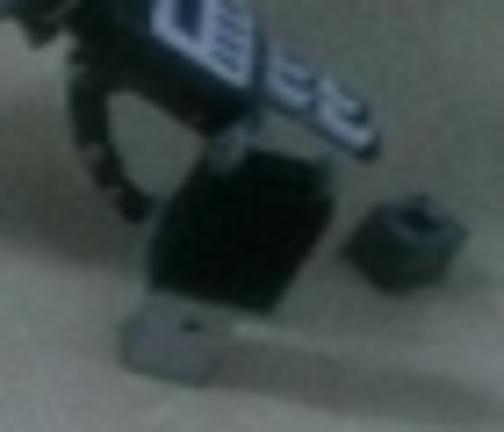

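Call:
{"method": "execute_actions", "body": {
  "actions": [
    [[0,0,0.00167,0,0,0,1,-0.35,0.35,0.35,-1,-1,0.1,-0.94,0,0,0,0,0,0,-1,-1,-1,-1,-1,-1,0,-0.8]]
  ],
  "cameras": []
}}

Scene clock: 2843.87 s.
left_arm: end_effector_position=(+0.7038, -0.1290, +0.0591) hand_measured=(+1.000, -0.352, +0.204, +0.154, -1.000, -1.000) hand_load_n=(+0.0, +9.5, +2.5, +6.5, +0.0, +0.0) hand_stopped_by=(target, target, force, force, target, target) hand_force_limit=0.10 hand_speed=-0.94 end_effector_quat_wxyz=(-0.571, +0.814, -0.091, +0.063) | right_arm: end_effector_position=(+1.0755, +0.5099, +0.3616) hand_measured=(-1.000, -1.000, -1.000, -1.000, -1.000, -1.000) hand_load_n=(+0.0, +0.0, +0.0, +0.0, +0.0, +0.0) hand_stopped_by=(target, target, target, target, target, target) hand_force_limit=0.00 hand_speed=-0.80 end_effector_quat_wxyz=(+0.059, +0.833, -0.550, +0.006)
Joint positions: left_arm=[-0.853 -1.174 2.344 -1.721 5.574 3.579] | right_arm=[0.277 -0.627 0.736 1.545 1.657 -3.266]
Joint torques (N m): left_arm=[-7.04 -150.72 -62.85 2 -0.35 0.11] | right_arm=[8.81 -267.08 -87.33 10.33 5.6 0.03]
Wrist force (N): left_arm=[-2.2 0.6 4.7] | right_arm=[0.2 0.3 1.4]
Wrist torque (N m): left_arm=[-0.60 0.61 -0.30] | right_arm=[-0.02 -0.05 0.05]
Wrist force, peak (N): left_arm=[-2.2 0.4 5.2] | right_arm=[0.6 0.8 1.3]
Hand target: left_arm +0.7038, -0.1290, +0.0591; -0.571, +0.814, -0.091, +0.063 | right_arm +1.0755, +0.5099, +0.3616; +0.059, +0.833, -0.550, +0.006
Off the commanded pose: left_arm 0.000 m, 0 deg | right_arm 0.000 m, 0 deg.
Step readings (end_effector_position of left_arm | right_arm):
0: (+0.7038, -0.1290, +0.0581) | (+1.0755, +0.5099, +0.3616)
1: (+0.7038, -0.1290, +0.0581) | (+1.0755, +0.5099, +0.3616)
2: (+0.7038, -0.1290, +0.0582) | (+1.0755, +0.5099, +0.3616)
4: (+0.7038, -0.1290, +0.0585) | (+1.0755, +0.5099, +0.3616)
8: (+0.7038, -0.1290, +0.0589) | (+1.0755, +0.5099, +0.3616)
15: (+0.7038, -0.1290, +0.0590) | (+1.0755, +0.5099, +0.3616)

Call:
{"method": "move", "body": {
  "target": [
    [0,0,-0.02,0,0,0,1,-0.35,0.35,0.35,-1,-1,0.1,-0.94,0,0,0,0,0,0,-1,-1,-1,-1,-1,-1,0,-0.8],
    [-0.1242,0.028,-0.02,0,0,0,1,-0.35,0.35,0.35,-1,-1,0.1,-0.94,0,0,0,0,0,0,-1,-1,-1,-1,-1,-1,0,-0.8],
    [-0.1242,0.028,-0.0618,0,0,0,1,-0.35,0.35,0.35,-1,-1,0.1,-0.94,0,0,0,0,0,0,-1,-1,-1,-1,-1,-1,0,-0.8]
  ],
  "speed": [0.03,0.08,0.05],
  "blend": [0.002,0.01,0]
}}

Call:
{"method": "move", "body": {
  "target": [0,0,-0.0067,0,0,0,1,-0.35,0.35,0.35,-1,-1,0.1,-0.94,0,0,0,0,0,0,-1,-1,-1,-1,-1,-1,0,-0.8],
  "speed": 0.006,
  "stop_force": 10
}}

Scene clock: 2869.63 s.
left_arm: end_effector_position=(+0.6292, -0.1122, +0.0221) hand_measured=(+1.000, -0.352, +0.204, +0.154, -1.000, -1.000) hand_load_n=(+0.0, +9.5, +2.5, +6.5, +0.0, +0.0) hand_stopped_by=(target, target, force, force, target, target) hand_force_limit=0.10 hand_speed=-0.94 end_effector_quat_wxyz=(-0.571, +0.814, -0.091, +0.063) | right_arm: end_effector_position=(+1.0755, +0.5099, +0.3616) hand_measured=(-1.000, -1.000, -1.000, -1.000, -1.000, -1.000) hand_load_n=(+0.0, +0.0, +0.0, +0.0, +0.0, +0.0) hand_stopped_by=(target, target, target, target, target, target) hand_force_limit=0.00 hand_speed=-0.80 end_effector_quat_wxyz=(+0.059, +0.833, -0.550, +0.006)
Joint positions: left_arm=[-0.924 -1.159 2.447 -1.799 5.513 3.526] | right_arm=[0.277 -0.627 0.736 1.545 1.657 -3.266]
Joint torques (N m): left_arm=[-25.51 -82.62 -11.05 -3.6 -0.4 0.86] | right_arm=[6.44 -263.31 -88.63 10.04 5.56 0.2]
Wrist force (N): left_arm=[-1.4 -0.5 4.5] | right_arm=[0.4 0.7 0.8]
Wrist torque (N m): left_arm=[-0.56 0.47 0.30] | right_arm=[0.08 -0.06 0.07]
Wrist force, peak (N): left_arm=[-2.4 0.1 5.3] | right_arm=[0.5 0.8 1.2]
Hand target: left_arm +0.6293, -0.1122, +0.0220; -0.571, +0.814, -0.091, +0.063 | right_arm +1.0755, +0.5099, +0.3616; +0.059, +0.833, -0.550, +0.006
Off the commanded pose: left_arm 0.000 m, 0 deg | right_arm 0.000 m, 0 deg.
move: done

Scene clock: 2871.30 s.
left_arm: end_effector_position=(+0.6292, -0.1122, +0.0188) hand_measured=(+1.000, -0.352, +0.204, +0.154, -1.000, -1.000) hand_load_n=(+0.0, +9.0, +3.0, +6.5, +0.0, +0.0) hand_stopped_by=(target, target, force, force, target, target) hand_force_limit=0.10 hand_speed=-0.94 end_effector_quat_wxyz=(-0.571, +0.814, -0.091, +0.063) | right_arm: end_effector_position=(+1.0755, +0.5099, +0.3616) hand_measured=(-1.000, -1.000, -1.000, -1.000, -1.000, -1.000) hand_load_n=(+0.0, +0.0, +0.0, +0.0, +0.0, +0.0) hand_stopped_by=(target, target, target, target, target, target) hand_force_limit=0.00 hand_speed=-0.80 end_effector_quat_wxyz=(+0.059, +0.833, -0.550, +0.006)
Joint positions: left_arm=[-0.924 -1.154 2.448 -1.805 5.513 3.526] | right_arm=[0.277 -0.627 0.736 1.545 1.657 -3.266]
Joint torques (N m): left_arm=[-22.98 -133.42 -35.18 1.17 2.2 2.83] | right_arm=[12.9 -260.82 -89.1 10.44 5.75 0.44]
Wrist force (N): left_arm=[-1.4 -8.2 2.4] | right_arm=[-0.1 0.6 0.7]
Wrist torque (N m): left_arm=[-0.61 0.42 0.30] | right_arm=[0.09 0.02 0.04]
Wrist force, peak (N): left_arm=[-2.9 -11.5 2.1] | right_arm=[0.4 0.6 1.6]
Hand target: left_arm +0.6292, -0.1122, +0.0188; -0.571, +0.814, -0.091, +0.063 (not the last commanded pose) | right_arm +1.0755, +0.5099, +0.3616; +0.059, +0.833, -0.550, +0.006
Off the commanded pose: left_arm 0.001 m, 0 deg | right_arm 0.000 m, 0 deg.
move: contact (left_arm)

Call:
{"method": "execute_actions", "body": {
  "actions": [
    [[0,0,0,0,0,0,1,-0.35,0.18,0.13,-1,-1,0.1,-0.94,0,0,0,0,0,0,-1,-1,-1,-1,-1,-1,0,-0.8]]
  ],
  "cameras": []
}}

Scene clock: 2876.03 s.
left_arm: end_effector_position=(+0.6292, -0.1122, +0.0188) hand_measured=(+1.000, -0.350, +0.180, +0.130, -1.000, -1.000) hand_load_n=(+0.0, +2.5, +0.5, +2.0, +0.0, +0.0) hand_stopped_by=(target, target, target, target, target, target) hand_force_limit=0.10 hand_speed=-0.94 end_effector_quat_wxyz=(-0.571, +0.814, -0.091, +0.063) | right_arm: end_effector_position=(+1.0755, +0.5099, +0.3616) hand_measured=(-1.000, -1.000, -1.000, -1.000, -1.000, -1.000) hand_load_n=(+0.0, +0.0, +0.0, +0.0, -0.5, +0.0) hand_stopped_by=(target, target, target, target, target, target) hand_force_limit=0.00 hand_speed=-0.80 end_effector_quat_wxyz=(+0.059, +0.833, -0.550, +0.006)
Joint positions: left_arm=[-0.924 -1.154 2.448 -1.805 5.513 3.526] | right_arm=[0.277 -0.627 0.736 1.545 1.657 -3.266]
Joint torques (N m): left_arm=[-22.62 -137.59 -45.88 1.03 2.3 2.59] | right_arm=[9.7 -262.55 -90.21 10.11 5.73 0.26]
Wrist force (N): left_arm=[-1.3 -3.6 3.3] | right_arm=[0.2 0.5 0.7]
Wrist torque (N m): left_arm=[-0.60 0.45 0.30] | right_arm=[0.06 -0.01 0.06]
Wrist force, peak (N): left_arm=[-1.8 -8.4 3.0] | right_arm=[0.8 0.6 1.1]
Hand target: left_arm +0.6292, -0.1122, +0.0188; -0.571, +0.814, -0.091, +0.063 | right_arm +1.0755, +0.5099, +0.3616; +0.059, +0.833, -0.550, +0.006
Off the commanded pose: left_arm 0.000 m, 0 deg | right_arm 0.000 m, 0 deg.
Step readings (end_effector_position of left_arm | right_arm):
0: (+0.6292, -0.1122, +0.0188) | (+1.0755, +0.5099, +0.3616)
1: (+0.6292, -0.1122, +0.0188) | (+1.0755, +0.5099, +0.3616)
2: (+0.6292, -0.1122, +0.0188) | (+1.0755, +0.5099, +0.3616)
4: (+0.6292, -0.1122, +0.0188) | (+1.0755, +0.5099, +0.3616)
8: (+0.6292, -0.1122, +0.0188) | (+1.0755, +0.5099, +0.3616)
15: (+0.6292, -0.1122, +0.0188) | (+1.0755, +0.5099, +0.3616)

Call:
{"method": "execute_actions", "body": {
  "actions": [
    [[0,0,-0.00167,0,0,0,1,-0.35,0.18,0.13,-1,-1,0.1,-0.94,0,0,0,0,0,0,-1,-1,-1,-1,-1,-1,0,-0.8]]
  ],
  "cameras": []
}}

Call:
{"method": "execute_actions", "body": {
  "actions": [
    [[0,0,-0.00167,0,0,0,1,-0.35,0.18,0.13,-1,-1,0.1,-0.94,0,0,0,0,0,0,-1,-1,-1,-1,-1,-1,0,-0.8]]
  ],
  "cameras": []
}}

Scene clock: 2879.83 s.
left_arm: end_effector_position=(+0.6293, -0.1122, +0.0178) hand_measured=(+1.000, -0.350, +0.180, +0.130, -1.000, -1.000) hand_load_n=(-0.5, +3.0, +1.5, +1.5, +0.0, +0.0) hand_stopped_by=(target, target, target, target, target, target) hand_force_limit=0.10 hand_speed=-0.94 end_effector_quat_wxyz=(-0.571, +0.814, -0.091, +0.063) | right_arm: end_effector_position=(+1.0755, +0.5099, +0.3616) hand_measured=(-1.000, -1.000, -1.000, -1.000, -1.000, -1.000) hand_load_n=(+0.0, +0.0, -0.5, +0.0, +0.0, +0.0) hand_stopped_by=(target, target, target, target, target, target) hand_force_limit=0.00 hand_speed=-0.80 end_effector_quat_wxyz=(+0.059, +0.833, -0.550, +0.006)
Joint positions: left_arm=[-0.924 -1.152 2.448 -1.807 5.513 3.526] | right_arm=[0.277 -0.627 0.736 1.545 1.657 -3.266]
Joint torques (N m): left_arm=[-29.38 -91.8 -7.22 -5.72 1.88 1.48] | right_arm=[8.86 -260.61 -88.92 10.7 5.82 0.34]
Wrist force (N): left_arm=[-1.3 -5.4 1.9] | right_arm=[0.2 0.9 1.1]
Wrist torque (N m): left_arm=[-0.58 0.44 0.31] | right_arm=[0.09 -0.03 0.07]
Wrist force, peak (N): left_arm=[-2.1 -6.7 3.0] | right_arm=[0.3 0.3 1.5]
Hand target: left_arm +0.6292, -0.1122, +0.0178; -0.571, +0.814, -0.091, +0.063 | right_arm +1.0755, +0.5099, +0.3616; +0.059, +0.833, -0.550, +0.006
Off the commanded pose: left_arm 0.000 m, 0 deg | right_arm 0.000 m, 0 deg.
Step readings (end_effector_position of left_arm | right_arm):
0: (+0.6292, -0.1122, +0.0188) | (+1.0755, +0.5099, +0.3616)
1: (+0.6292, -0.1122, +0.0188) | (+1.0755, +0.5099, +0.3616)
2: (+0.6293, -0.1122, +0.0187) | (+1.0755, +0.5099, +0.3616)
4: (+0.6293, -0.1122, +0.0184) | (+1.0755, +0.5099, +0.3616)
8: (+0.6293, -0.1123, +0.0181) | (+1.0755, +0.5099, +0.3616)
15: (+0.6293, -0.1122, +0.0179) | (+1.0755, +0.5099, +0.3616)

Scene clock: 2880.53 s.
left_arm: end_effector_position=(+0.6292, -0.1122, +0.0168) hand_measured=(+1.000, -0.350, +0.180, +0.130, -1.000, -1.000) hand_load_n=(-1.0, +2.5, +3.5, +2.5, +0.0, +0.0) hand_stopped_by=(target, target, target, target, target, target) hand_force_limit=0.10 hand_speed=-0.94 end_effector_quat_wxyz=(-0.571, +0.814, -0.091, +0.063) | right_arm: end_effector_position=(+1.0755, +0.5099, +0.3616) hand_measured=(-1.000, -1.000, -1.000, -1.000, -1.000, -1.000) hand_load_n=(+0.0, +0.0, +0.0, +0.0, +0.0, +0.0) hand_stopped_by=(target, target, target, target, target, target) hand_force_limit=0.00 hand_speed=-0.80 end_effector_quat_wxyz=(+0.059, +0.833, -0.550, +0.006)
Joint positions: left_arm=[-0.924 -1.15 2.448 -1.809 5.513 3.526] | right_arm=[0.277 -0.627 0.736 1.545 1.657 -3.266]
Joint torques (N m): left_arm=[-23.69 -87.51 -8.23 -6.63 2.51 0.72] | right_arm=[11.75 -261.58 -86.07 10.25 5.23 0.59]
Wrist force (N): left_arm=[-1.2 -11.4 1.0] | right_arm=[0.3 0.6 0.9]
Wrist torque (N m): left_arm=[-0.59 0.49 0.32] | right_arm=[0.06 -0.04 0.07]
Wrist force, peak (N): left_arm=[-1.4 -13.7 -1.1] | right_arm=[0.5 0.7 1.4]
Hand target: left_arm +0.6292, -0.1122, +0.0168; -0.571, +0.814, -0.091, +0.063 | right_arm +1.0755, +0.5099, +0.3616; +0.059, +0.833, -0.550, +0.006
Off the commanded pose: left_arm 0.000 m, 0 deg | right_arm 0.000 m, 0 deg.
Step readings (end_effector_position of left_arm | right_arm):
0: (+0.6293, -0.1122, +0.0178) | (+1.0755, +0.5099, +0.3616)
1: (+0.6293, -0.1122, +0.0178) | (+1.0755, +0.5099, +0.3616)
2: (+0.6293, -0.1122, +0.0177) | (+1.0755, +0.5099, +0.3616)
4: (+0.6292, -0.1122, +0.0173) | (+1.0755, +0.5099, +0.3616)
8: (+0.6292, -0.1122, +0.0170) | (+1.0755, +0.5099, +0.3616)
15: (+0.6292, -0.1122, +0.0168) | (+1.0755, +0.5099, +0.3616)

Call:
{"method": "execute_actions", "body": {
  "actions": [
    [[0,0,0.0008,0,0,0,1,-0.35,0.18,0.13,-1,-1,0.1,-0.94,0,0,0,0,0,0,-1,-1,-1,-1,-1,-1,0,-0.8]],
    [[0,0,0,0,0,0,1,-0.35,0.35,0.35,-1,-1,0.3,-0.94,0,0,0,0,0,0,-1,-1,-1,-1,-1,-1,0,-0.8]]
  ],
  "cameras": []
}}

Scene clock: 2884.93 s.
left_arm: end_effector_position=(+0.6292, -0.1122, +0.0173) hand_measured=(+1.000, -0.352, +0.200, +0.150, -1.000, -1.000) hand_load_n=(-1.0, +7.0, +6.5, +7.5, +0.0, +0.0) hand_stopped_by=(target, target, force, force, target, target) hand_force_limit=0.30 hand_speed=-0.94 end_effector_quat_wxyz=(-0.571, +0.814, -0.091, +0.063) | right_arm: end_effector_position=(+1.0755, +0.5099, +0.3616) hand_measured=(-1.000, -1.000, -1.000, -1.000, -1.000, -1.000) hand_load_n=(+0.0, +0.0, +0.0, +0.5, +0.0, +0.0) hand_stopped_by=(target, target, target, target, target, target) hand_force_limit=0.00 hand_speed=-0.80 end_effector_quat_wxyz=(+0.059, +0.833, -0.550, +0.006)
Joint positions: left_arm=[-0.924 -1.151 2.448 -1.808 5.513 3.526] | right_arm=[0.277 -0.627 0.736 1.545 1.657 -3.266]
Joint torques (N m): left_arm=[-25.15 -137.56 -48.88 0.13 2.32 0.18] | right_arm=[9.96 -263.4 -88.13 10.67 5.79 0.29]
Wrist force (N): left_arm=[-1.5 -7.3 2.8] | right_arm=[0.3 0.6 0.9]
Wrist torque (N m): left_arm=[-0.62 0.42 0.35] | right_arm=[0.06 -0.05 0.07]
Wrist force, peak (N): left_arm=[-0.8 -11.9 1.8] | right_arm=[0.7 0.7 1.4]
Hand target: left_arm +0.6292, -0.1122, +0.0173; -0.571, +0.814, -0.091, +0.063 | right_arm +1.0755, +0.5099, +0.3616; +0.059, +0.833, -0.550, +0.006
Off the commanded pose: left_arm 0.000 m, 0 deg | right_arm 0.000 m, 0 deg.
Step readings (end_effector_position of left_arm | right_arm):
0: (+0.6292, -0.1122, +0.0168) | (+1.0755, +0.5099, +0.3616)
1: (+0.6292, -0.1122, +0.0168) | (+1.0755, +0.5099, +0.3616)
2: (+0.6292, -0.1122, +0.0168) | (+1.0755, +0.5099, +0.3616)
4: (+0.6292, -0.1122, +0.0170) | (+1.0755, +0.5099, +0.3616)
8: (+0.6292, -0.1121, +0.0171) | (+1.0755, +0.5099, +0.3616)
15: (+0.6292, -0.1121, +0.0172) | (+1.0755, +0.5099, +0.3616)
16: (+0.6292, -0.1121, +0.0173) | (+1.0755, +0.5099, +0.3616)
17: (+0.6292, -0.1121, +0.0173) | (+1.0755, +0.5099, +0.3616)
19: (+0.6292, -0.1121, +0.0173) | (+1.0755, +0.5099, +0.3616)
23: (+0.6292, -0.1122, +0.0173) | (+1.0755, +0.5099, +0.3616)
30: (+0.6292, -0.1122, +0.0173) | (+1.0755, +0.5099, +0.3616)

Call:
{"method": "execute_actions", "body": {
  "actions": [
    [[0,0,0.006,0,0,0,1,-0.35,0.35,0.35,-1,-1,0.3,-0.94,0,0,0,0,0,0,-1,-1,-1,-1,-1,-1,0,-0.8]]
  ],
  "cameras": []
}}

Scene clock: 2887.53 s.
left_arm: end_effector_position=(+0.6292, -0.1122, +0.0209) hand_measured=(+1.000, -0.352, +0.200, +0.150, -1.000, -1.000) hand_load_n=(+0.0, +10.5, +5.0, +5.0, +0.0, +0.0) hand_stopped_by=(target, target, force, force, target, target) hand_force_limit=0.30 hand_speed=-0.94 end_effector_quat_wxyz=(-0.571, +0.814, -0.091, +0.063) | right_arm: end_effector_position=(+1.0755, +0.5099, +0.3616) hand_measured=(-1.000, -1.000, -1.000, -1.000, -1.000, -1.000) hand_load_n=(+0.0, +0.0, +0.0, +0.0, +0.0, +0.0) hand_stopped_by=(target, target, target, target, target, target) hand_force_limit=0.00 hand_speed=-0.80 end_effector_quat_wxyz=(+0.059, +0.833, -0.550, +0.006)
Joint positions: left_arm=[-0.924 -1.157 2.447 -1.801 5.513 3.526] | right_arm=[0.277 -0.627 0.736 1.545 1.657 -3.266]
Joint torques (N m): left_arm=[-24.08 -138.02 -50.41 2.09 2.58 0.99] | right_arm=[11.86 -261.21 -86.73 10.56 5.86 0.96]
Wrist force (N): left_arm=[-1.2 -1.1 4.6] | right_arm=[0.3 0.5 0.7]
Wrist torque (N m): left_arm=[-0.65 0.44 0.33] | right_arm=[0.05 -0.04 0.06]
Wrist force, peak (N): left_arm=[-2.0 -7.6 3.1] | right_arm=[0.3 0.7 1.3]
Hand target: left_arm +0.6292, -0.1122, +0.0209; -0.571, +0.814, -0.091, +0.063 | right_arm +1.0755, +0.5099, +0.3616; +0.059, +0.833, -0.550, +0.006
Off the commanded pose: left_arm 0.000 m, 0 deg | right_arm 0.000 m, 0 deg.
Step readings (end_effector_position of left_arm | right_arm):
0: (+0.6292, -0.1122, +0.0173) | (+1.0755, +0.5099, +0.3616)
1: (+0.6292, -0.1122, +0.0173) | (+1.0755, +0.5099, +0.3616)
2: (+0.6293, -0.1122, +0.0177) | (+1.0755, +0.5099, +0.3616)
4: (+0.6293, -0.1122, +0.0191) | (+1.0755, +0.5099, +0.3616)
8: (+0.6292, -0.1122, +0.0203) | (+1.0755, +0.5099, +0.3616)
15: (+0.6292, -0.1122, +0.0208) | (+1.0755, +0.5099, +0.3616)

Call:
{"method": "move", "body": {
  "target": [
    [0,0,0.0398,-0.00244,-0.01084,0,1,-0.35,0.35,0.35,-1,-1,0.3,-0.94,0,0,0,0,0,0,-1,-1,-1,-1,-1,-1,0,-0.8],
    [0.109,-0.0282,0.0398,-0.00244,-0.01084,0,1,-0.35,0.35,0.35,-1,-1,0.3,-0.94,0,0,0,0,0,0,-1,-1,-1,-1,-1,-1,0,-0.8]
  ],
  "speed": [0.06,0.05],
  "blend": [0.005,0]
}}

Scene clock: 2902.17 s.
left_arm: end_effector_position=(+0.6944, -0.1290, +0.0448) hand_measured=(+1.000, -0.352, +0.200, +0.150, -1.000, -1.000) hand_load_n=(+0.0, +10.5, +5.0, +5.0, +0.0, +0.0) hand_stopped_by=(target, target, force, force, target, target) hand_force_limit=0.30 hand_speed=-0.94 end_effector_quat_wxyz=(-0.569, +0.815, -0.081, +0.077) end_effector_velocity=(+0.004, -0.002, +0.001) end_effector_angular_velocity=(-0.003, -0.003, -0.001) | right_arm: end_effector_position=(+1.0755, +0.5099, +0.3616) hand_measured=(-1.000, -1.000, -1.000, -1.000, -1.000, -1.000) hand_load_n=(+0.0, +0.0, +0.5, +0.0, +0.0, +0.0) hand_stopped_by=(target, target, target, target, target, target) hand_force_limit=0.00 hand_speed=-0.80 end_effector_quat_wxyz=(+0.059, +0.833, -0.550, +0.006)
Joint positions: left_arm=[-0.868 -1.159 2.367 -1.756 5.572 3.54] | right_arm=[0.277 -0.627 0.736 1.545 1.657 -3.266]
Joint velocities: left_arm=[0.002 0.001 -0.005 -0.001 0.003 0.001] | right_arm=[within noise]
Joint torques (N m): left_arm=[10.96 -103.31 -66.85 1.58 7.74 3.88] | right_arm=[7.66 -266.74 -89.46 10.89 6.19 0.24]
Wrist force (N): left_arm=[-1.8 -0.2 4.7] | right_arm=[0.3 0.4 1.0]
Wrist torque (N m): left_arm=[-0.59 0.57 -0.28] | right_arm=[0.02 -0.05 0.06]
Wrist force, peak (N): left_arm=[-1.6 -0.8 5.2] | right_arm=[0.6 0.7 1.4]
Hand target: left_arm +0.6946, -0.1291, +0.0448; -0.569, +0.815, -0.081, +0.077 | right_arm +1.0755, +0.5099, +0.3616; +0.059, +0.833, -0.550, +0.006
Off the commanded pose: left_arm 0.000 m, 0 deg | right_arm 0.000 m, 0 deg.
move: done

Call:
{"method": "execute_actions", "body": {
  "actions": [
    [[0.00073,0.00325,0,0,0,0,1,-0.35,0.35,0.35,-1,-1,0.3,-0.94,0,0,0,0,0,0,-1,-1,-1,-1,-1,-1,0,-0.8]]
  ],
  "cameras": []
}}

Call:
{"method": "execute_actions", "body": {
  "actions": [
    [[0.00037,0.00163,0,0,0,0,1,-0.35,0.35,0.35,-1,-1,0.3,-0.94,0,0,0,0,0,0,-1,-1,-1,-1,-1,-1,0,-0.8]]
  ],
  "cameras": []
}}

Call:
{"method": "execute_actions", "body": {
  "actions": [
    [[0.00037,0.00163,0,0,0,0,1,-0.35,0.35,0.35,-1,-1,0.3,-0.94,0,0,0,0,0,0,-1,-1,-1,-1,-1,-1,0,-0.8]]
  ],
  "cameras": []
}}

Scene clock: 2907.30 s.
left_arm: end_effector_position=(+0.6951, -0.1272, +0.0448) hand_measured=(+1.000, -0.352, +0.200, +0.150, -1.000, -1.000) hand_load_n=(-0.5, +10.5, +4.5, +5.0, +0.0, +0.0) hand_stopped_by=(target, target, force, force, target, target) hand_force_limit=0.30 hand_speed=-0.94 end_effector_quat_wxyz=(-0.569, +0.815, -0.081, +0.077) | right_arm: end_effector_position=(+1.0755, +0.5099, +0.3616) hand_measured=(-1.000, -1.000, -1.000, -1.000, -1.000, -1.000) hand_load_n=(+0.0, +0.0, +0.0, +0.0, +0.0, +0.0) hand_stopped_by=(target, target, target, target, target, target) hand_force_limit=0.00 hand_speed=-0.80 end_effector_quat_wxyz=(+0.059, +0.833, -0.550, +0.006)
Joint positions: left_arm=[-0.866 -1.159 2.368 -1.759 5.574 3.542] | right_arm=[0.277 -0.627 0.736 1.545 1.657 -3.266]
Joint torques (N m): left_arm=[19.6 -148.82 -16.57 -5.99 6.92 4.98] | right_arm=[9.98 -264.78 -85.83 10.62 5.5 0.48]
Wrist force (N): left_arm=[-2.3 -0.1 5.1] | right_arm=[0.2 0.7 1.0]
Wrist torque (N m): left_arm=[-0.61 0.65 -0.31] | right_arm=[0.06 -0.04 0.06]
Wrist force, peak (N): left_arm=[-2.3 0.1 5.1] | right_arm=[0.3 0.8 1.3]
Hand target: left_arm +0.6951, -0.1272, +0.0448; -0.569, +0.815, -0.081, +0.077 | right_arm +1.0755, +0.5099, +0.3616; +0.059, +0.833, -0.550, +0.006
Off the commanded pose: left_arm 0.000 m, 0 deg | right_arm 0.000 m, 0 deg.
Step readings (end_effector_position of left_arm | right_arm):
0: (+0.6946, -0.1291, +0.0448) | (+1.0755, +0.5099, +0.3616)
1: (+0.6946, -0.1291, +0.0448) | (+1.0755, +0.5099, +0.3616)
2: (+0.6948, -0.1289, +0.0448) | (+1.0755, +0.5099, +0.3616)
4: (+0.6950, -0.1283, +0.0448) | (+1.0755, +0.5099, +0.3616)
8: (+0.6951, -0.1275, +0.0447) | (+1.0755, +0.5099, +0.3616)
15: (+0.6951, -0.1272, +0.0448) | (+1.0755, +0.5099, +0.3616)

Scene clock: 2908.00 s.
left_arm: end_effector_position=(+0.6953, -0.1262, +0.0448) hand_measured=(+1.000, -0.352, +0.200, +0.150, -1.000, -1.000) hand_load_n=(+0.0, +10.5, +5.0, +5.5, +0.0, +0.0) hand_stopped_by=(target, target, force, force, target, target) hand_force_limit=0.30 hand_speed=-0.94 end_effector_quat_wxyz=(-0.569, +0.815, -0.081, +0.077) | right_arm: end_effector_position=(+1.0755, +0.5099, +0.3616) hand_measured=(-1.000, -1.000, -1.000, -1.000, -1.000, -1.000) hand_load_n=(+0.0, +0.0, +0.0, +0.0, +0.0, -0.5) hand_stopped_by=(target, target, target, target, target, target) hand_force_limit=0.00 hand_speed=-0.80 end_effector_quat_wxyz=(+0.059, +0.833, -0.550, +0.006)
Joint positions: left_arm=[-0.865 -1.16 2.368 -1.76 5.575 3.543] | right_arm=[0.277 -0.627 0.736 1.545 1.657 -3.266]
Joint torques (N m): left_arm=[19.01 -148.31 -17.66 -5.62 6.84 5.23] | right_arm=[10.94 -266.99 -90.45 9.84 5.92 0.58]
Wrist force (N): left_arm=[-1.9 0.0 4.6] | right_arm=[0.0 0.1 0.6]
Wrist torque (N m): left_arm=[-0.58 0.58 -0.29] | right_arm=[0.00 0.01 0.04]
Wrist force, peak (N): left_arm=[-1.8 -0.4 5.3] | right_arm=[0.4 0.7 1.3]
Hand target: left_arm +0.6953, -0.1262, +0.0448; -0.569, +0.815, -0.081, +0.077 | right_arm +1.0755, +0.5099, +0.3616; +0.059, +0.833, -0.550, +0.006
Off the commanded pose: left_arm 0.000 m, 0 deg | right_arm 0.000 m, 0 deg.
Step readings (end_effector_position of left_arm | right_arm):
0: (+0.6951, -0.1272, +0.0448) | (+1.0755, +0.5099, +0.3616)
1: (+0.6951, -0.1272, +0.0448) | (+1.0755, +0.5099, +0.3616)
2: (+0.6951, -0.1271, +0.0448) | (+1.0755, +0.5099, +0.3616)
4: (+0.6952, -0.1267, +0.0448) | (+1.0755, +0.5099, +0.3616)
8: (+0.6953, -0.1263, +0.0448) | (+1.0755, +0.5099, +0.3616)
15: (+0.6953, -0.1262, +0.0448) | (+1.0755, +0.5099, +0.3616)

Scene clock: 2908.70 s.
left_arm: end_effector_position=(+0.6955, -0.1252, +0.0448) hand_measured=(+1.000, -0.352, +0.200, +0.150, -1.000, -1.000) hand_load_n=(+0.0, +10.5, +4.5, +5.0, +0.0, +0.0) hand_stopped_by=(target, target, force, force, target, target) hand_force_limit=0.30 hand_speed=-0.94 end_effector_quat_wxyz=(-0.569, +0.815, -0.081, +0.077) | right_arm: end_effector_position=(+1.0755, +0.5099, +0.3616) hand_measured=(-1.000, -1.000, -1.000, -1.000, -1.000, -1.000) hand_load_n=(+0.0, +0.0, +0.0, +0.0, +0.0, +0.0) hand_stopped_by=(target, target, target, target, target, target) hand_force_limit=0.00 hand_speed=-0.80 end_effector_quat_wxyz=(+0.059, +0.833, -0.550, +0.006)
Joint positions: left_arm=[-0.864 -1.16 2.369 -1.761 5.576 3.544] | right_arm=[0.277 -0.627 0.736 1.545 1.657 -3.266]
Joint torques (N m): left_arm=[16.25 -146.22 -18.7 -6.08 6.64 5.33] | right_arm=[12.18 -265.37 -89.55 10.79 5.59 0.7]
Wrist force (N): left_arm=[-1.9 0.0 5.0] | right_arm=[0.1 0.7 0.9]
Wrist torque (N m): left_arm=[-0.62 0.61 -0.28] | right_arm=[0.07 -0.01 0.05]
Wrist force, peak (N): left_arm=[-2.0 0.0 5.1] | right_arm=[0.6 0.7 1.1]
Hand target: left_arm +0.6955, -0.1252, +0.0448; -0.569, +0.815, -0.081, +0.077 | right_arm +1.0755, +0.5099, +0.3616; +0.059, +0.833, -0.550, +0.006
Off the commanded pose: left_arm 0.000 m, 0 deg | right_arm 0.000 m, 0 deg.
Step readings (end_effector_position of left_arm | right_arm):
0: (+0.6953, -0.1262, +0.0448) | (+1.0755, +0.5099, +0.3616)
1: (+0.6953, -0.1262, +0.0448) | (+1.0755, +0.5099, +0.3616)
2: (+0.6953, -0.1261, +0.0448) | (+1.0755, +0.5099, +0.3616)
4: (+0.6954, -0.1257, +0.0448) | (+1.0755, +0.5099, +0.3616)
8: (+0.6955, -0.1253, +0.0448) | (+1.0755, +0.5099, +0.3616)
15: (+0.6955, -0.1252, +0.0448) | (+1.0755, +0.5099, +0.3616)

Call:
{"method": "execute_actions", "body": {
  "actions": [
    [[0.00037,0.00163,0,0,0,0,1,-0.35,0.35,0.35,-1,-1,0.3,-0.94,0,0,0,0,0,0,-1,-1,-1,-1,-1,-1,0,-0.8]]
  ],
  "cameras": []
}}

Call:
{"method": "execute_actions", "body": {
  "actions": [
    [[0.00037,0.00163,0,0,0,0,1,-0.35,0.35,0.35,-1,-1,0.3,-0.94,0,0,0,0,0,0,-1,-1,-1,-1,-1,-1,0,-0.8]]
  ],
  "cameras": []
}}

Scene clock: 2912.50 s.
left_arm: end_effector_position=(+0.6957, -0.1242, +0.0448) hand_measured=(+1.000, -0.352, +0.200, +0.150, -1.000, -1.000) hand_load_n=(-1.5, +10.5, +3.5, +6.0, +0.0, -0.5) hand_stopped_by=(target, target, force, force, target, target) hand_force_limit=0.30 hand_speed=-0.94 end_effector_quat_wxyz=(-0.569, +0.815, -0.081, +0.077) | right_arm: end_effector_position=(+1.0755, +0.5099, +0.3616) hand_measured=(-1.000, -1.000, -1.000, -1.000, -1.000, -1.000) hand_load_n=(+0.0, +0.0, +0.0, +0.0, +0.0, +0.0) hand_stopped_by=(target, target, target, target, target, target) hand_force_limit=0.00 hand_speed=-0.80 end_effector_quat_wxyz=(+0.059, +0.833, -0.550, +0.006)
Joint positions: left_arm=[-0.862 -1.16 2.37 -1.762 5.577 3.545] | right_arm=[0.277 -0.627 0.736 1.545 1.657 -3.266]
Joint torques (N m): left_arm=[17.88 -148.35 -16.76 -6.17 6.84 5] | right_arm=[11.02 -266.42 -90.18 9.82 6.12 0.08]
Wrist force (N): left_arm=[-1.8 0.5 3.8] | right_arm=[0.4 0.4 1.2]
Wrist torque (N m): left_arm=[-0.61 0.66 -0.28] | right_arm=[0.00 -0.06 0.06]
Wrist force, peak (N): left_arm=[-2.1 -0.1 5.1] | right_arm=[0.0 0.7 1.5]
Hand target: left_arm +0.6957, -0.1242, +0.0448; -0.569, +0.815, -0.081, +0.077 | right_arm +1.0755, +0.5099, +0.3616; +0.059, +0.833, -0.550, +0.006
Off the commanded pose: left_arm 0.000 m, 0 deg | right_arm 0.000 m, 0 deg.
Step readings (end_effector_position of left_arm | right_arm):
0: (+0.6955, -0.1252, +0.0448) | (+1.0755, +0.5099, +0.3616)
1: (+0.6955, -0.1252, +0.0448) | (+1.0755, +0.5099, +0.3616)
2: (+0.6956, -0.1251, +0.0448) | (+1.0755, +0.5099, +0.3616)
4: (+0.6956, -0.1248, +0.0448) | (+1.0755, +0.5099, +0.3616)
8: (+0.6957, -0.1244, +0.0448) | (+1.0755, +0.5099, +0.3616)
15: (+0.6957, -0.1242, +0.0448) | (+1.0755, +0.5099, +0.3616)

Scene clock: 2913.20 s.
left_arm: end_effector_position=(+0.6960, -0.1233, +0.0448) hand_measured=(+1.000, -0.352, +0.200, +0.150, -1.000, -1.000) hand_load_n=(-2.5, +11.0, +2.5, +7.0, +0.0, +0.0) hand_stopped_by=(target, target, force, force, target, target) hand_force_limit=0.30 hand_speed=-0.94 end_effector_quat_wxyz=(-0.569, +0.815, -0.081, +0.077) | right_arm: end_effector_position=(+1.0755, +0.5099, +0.3616) hand_measured=(-1.000, -1.000, -1.000, -1.000, -1.000, -1.000) hand_load_n=(+0.0, +0.0, +0.0, +0.0, +0.0, +0.0) hand_stopped_by=(target, target, target, target, target, target) hand_force_limit=0.00 hand_speed=-0.80 end_effector_quat_wxyz=(+0.059, +0.833, -0.550, +0.006)
Joint positions: left_arm=[-0.861 -1.16 2.37 -1.764 5.578 3.546] | right_arm=[0.277 -0.627 0.736 1.545 1.657 -3.266]
Joint torques (N m): left_arm=[19.86 -145.65 -16.88 -4.93 6.91 4.84] | right_arm=[11.63 -265.72 -89.01 9.98 5.64 0.57]
Wrist force (N): left_arm=[-1.4 0.9 2.6] | right_arm=[0.4 0.7 0.8]
Wrist torque (N m): left_arm=[-0.54 0.66 -0.28] | right_arm=[0.08 -0.05 0.07]
Wrist force, peak (N): left_arm=[-2.0 0.3 4.2] | right_arm=[0.3 0.8 1.1]
Hand target: left_arm +0.6960, -0.1233, +0.0448; -0.569, +0.815, -0.081, +0.077 | right_arm +1.0755, +0.5099, +0.3616; +0.059, +0.833, -0.550, +0.006
Off the commanded pose: left_arm 0.000 m, 0 deg | right_arm 0.000 m, 0 deg.
Step readings (end_effector_position of left_arm | right_arm):
0: (+0.6957, -0.1242, +0.0448) | (+1.0755, +0.5099, +0.3616)
1: (+0.6957, -0.1242, +0.0448) | (+1.0755, +0.5099, +0.3616)
2: (+0.6958, -0.1241, +0.0448) | (+1.0755, +0.5099, +0.3616)
4: (+0.6959, -0.1238, +0.0448) | (+1.0755, +0.5099, +0.3616)
8: (+0.6959, -0.1234, +0.0448) | (+1.0755, +0.5099, +0.3616)
15: (+0.6960, -0.1233, +0.0448) | (+1.0755, +0.5099, +0.3616)

Call:
{"method": "move", "body": {
  "target": [
    [-0.00183,-0.00813,0,0,0,0,1,-0.35,0.35,0.35,-1,-1,0.3,-0.94,0,0,0,0,0,0,-1,-1,-1,-1,-1,-1,0,-0.8],
    [-0.06037,0.00505,0,0,0,0,1,-0.35,0.35,0.35,-1,-1,0.3,-0.94,0,0,0,0,0,0,-1,-1,-1,-1,-1,-1,0,-0.8],
    [-0.04168,0.08797,0,0,0,0,1,-0.35,0.35,0.35,-1,-1,0.3,-0.94,0,0,0,0,0,0,-1,-1,-1,-1,-1,-1,0,-0.8],
    [0.01685,0.07478,0,0,0,0,1,-0.35,0.35,0.35,-1,-1,0.3,-0.94,0,0,0,0,0,0,-1,-1,-1,-1,-1,-1,0,-0.8]
  ],
  "speed": 0.04,
  "blend": [0.001,0.003,0.003,0]
}}

Scene clock: 2931.33 s.
left_arm: end_effector_position=(+0.7058, -0.0783, +0.0448) hand_measured=(+1.000, -0.352, +0.200, +0.150, -1.000, -1.000) hand_load_n=(+0.0, +10.5, +5.0, +5.0, +0.0, +0.0) hand_stopped_by=(target, target, force, force, target, target) hand_force_limit=0.30 hand_speed=-0.94 end_effector_quat_wxyz=(-0.569, +0.815, -0.081, +0.077) end_effector_velocity=(+0.004, -0.002, +0.001) end_effector_angular_velocity=(-0.002, -0.003, -0.001) | right_arm: end_effector_position=(+1.0755, +0.5099, +0.3616) hand_measured=(-1.000, -1.000, -1.000, -1.000, -1.000, -1.000) hand_load_n=(+0.0, +0.0, +0.0, +0.0, +0.0, +0.0) hand_stopped_by=(target, target, target, target, target, target) hand_force_limit=0.00 hand_speed=-0.80 end_effector_quat_wxyz=(+0.059, +0.833, -0.550, +0.006)
Joint positions: left_arm=[-0.806 -1.167 2.399 -1.822 5.625 3.593] | right_arm=[0.277 -0.627 0.736 1.545 1.657 -3.266]
Joint velocities: left_arm=[0.002 0.001 -0.005 -0.002 0.003 0.002] | right_arm=[within noise]
Joint torques (N m): left_arm=[24.72 -101.92 -59.2 1.08 7.86 6.03] | right_arm=[7.63 -263.59 -89.79 10.03 5.42 0.42]
Wrist force (N): left_arm=[-0.7 -1.1 4.7] | right_arm=[0.1 0.3 0.7]
Wrist torque (N m): left_arm=[-0.79 0.32 -0.17] | right_arm=[0.03 0.00 0.04]
Wrist force, peak (N): left_arm=[-2.2 -0.7 5.3] | right_arm=[0.9 0.7 1.2]
Hand target: left_arm +0.7061, -0.0784, +0.0448; -0.569, +0.815, -0.081, +0.077 | right_arm +1.0755, +0.5099, +0.3616; +0.059, +0.833, -0.550, +0.006
Off the commanded pose: left_arm 0.000 m, 0 deg | right_arm 0.000 m, 0 deg.
move: done


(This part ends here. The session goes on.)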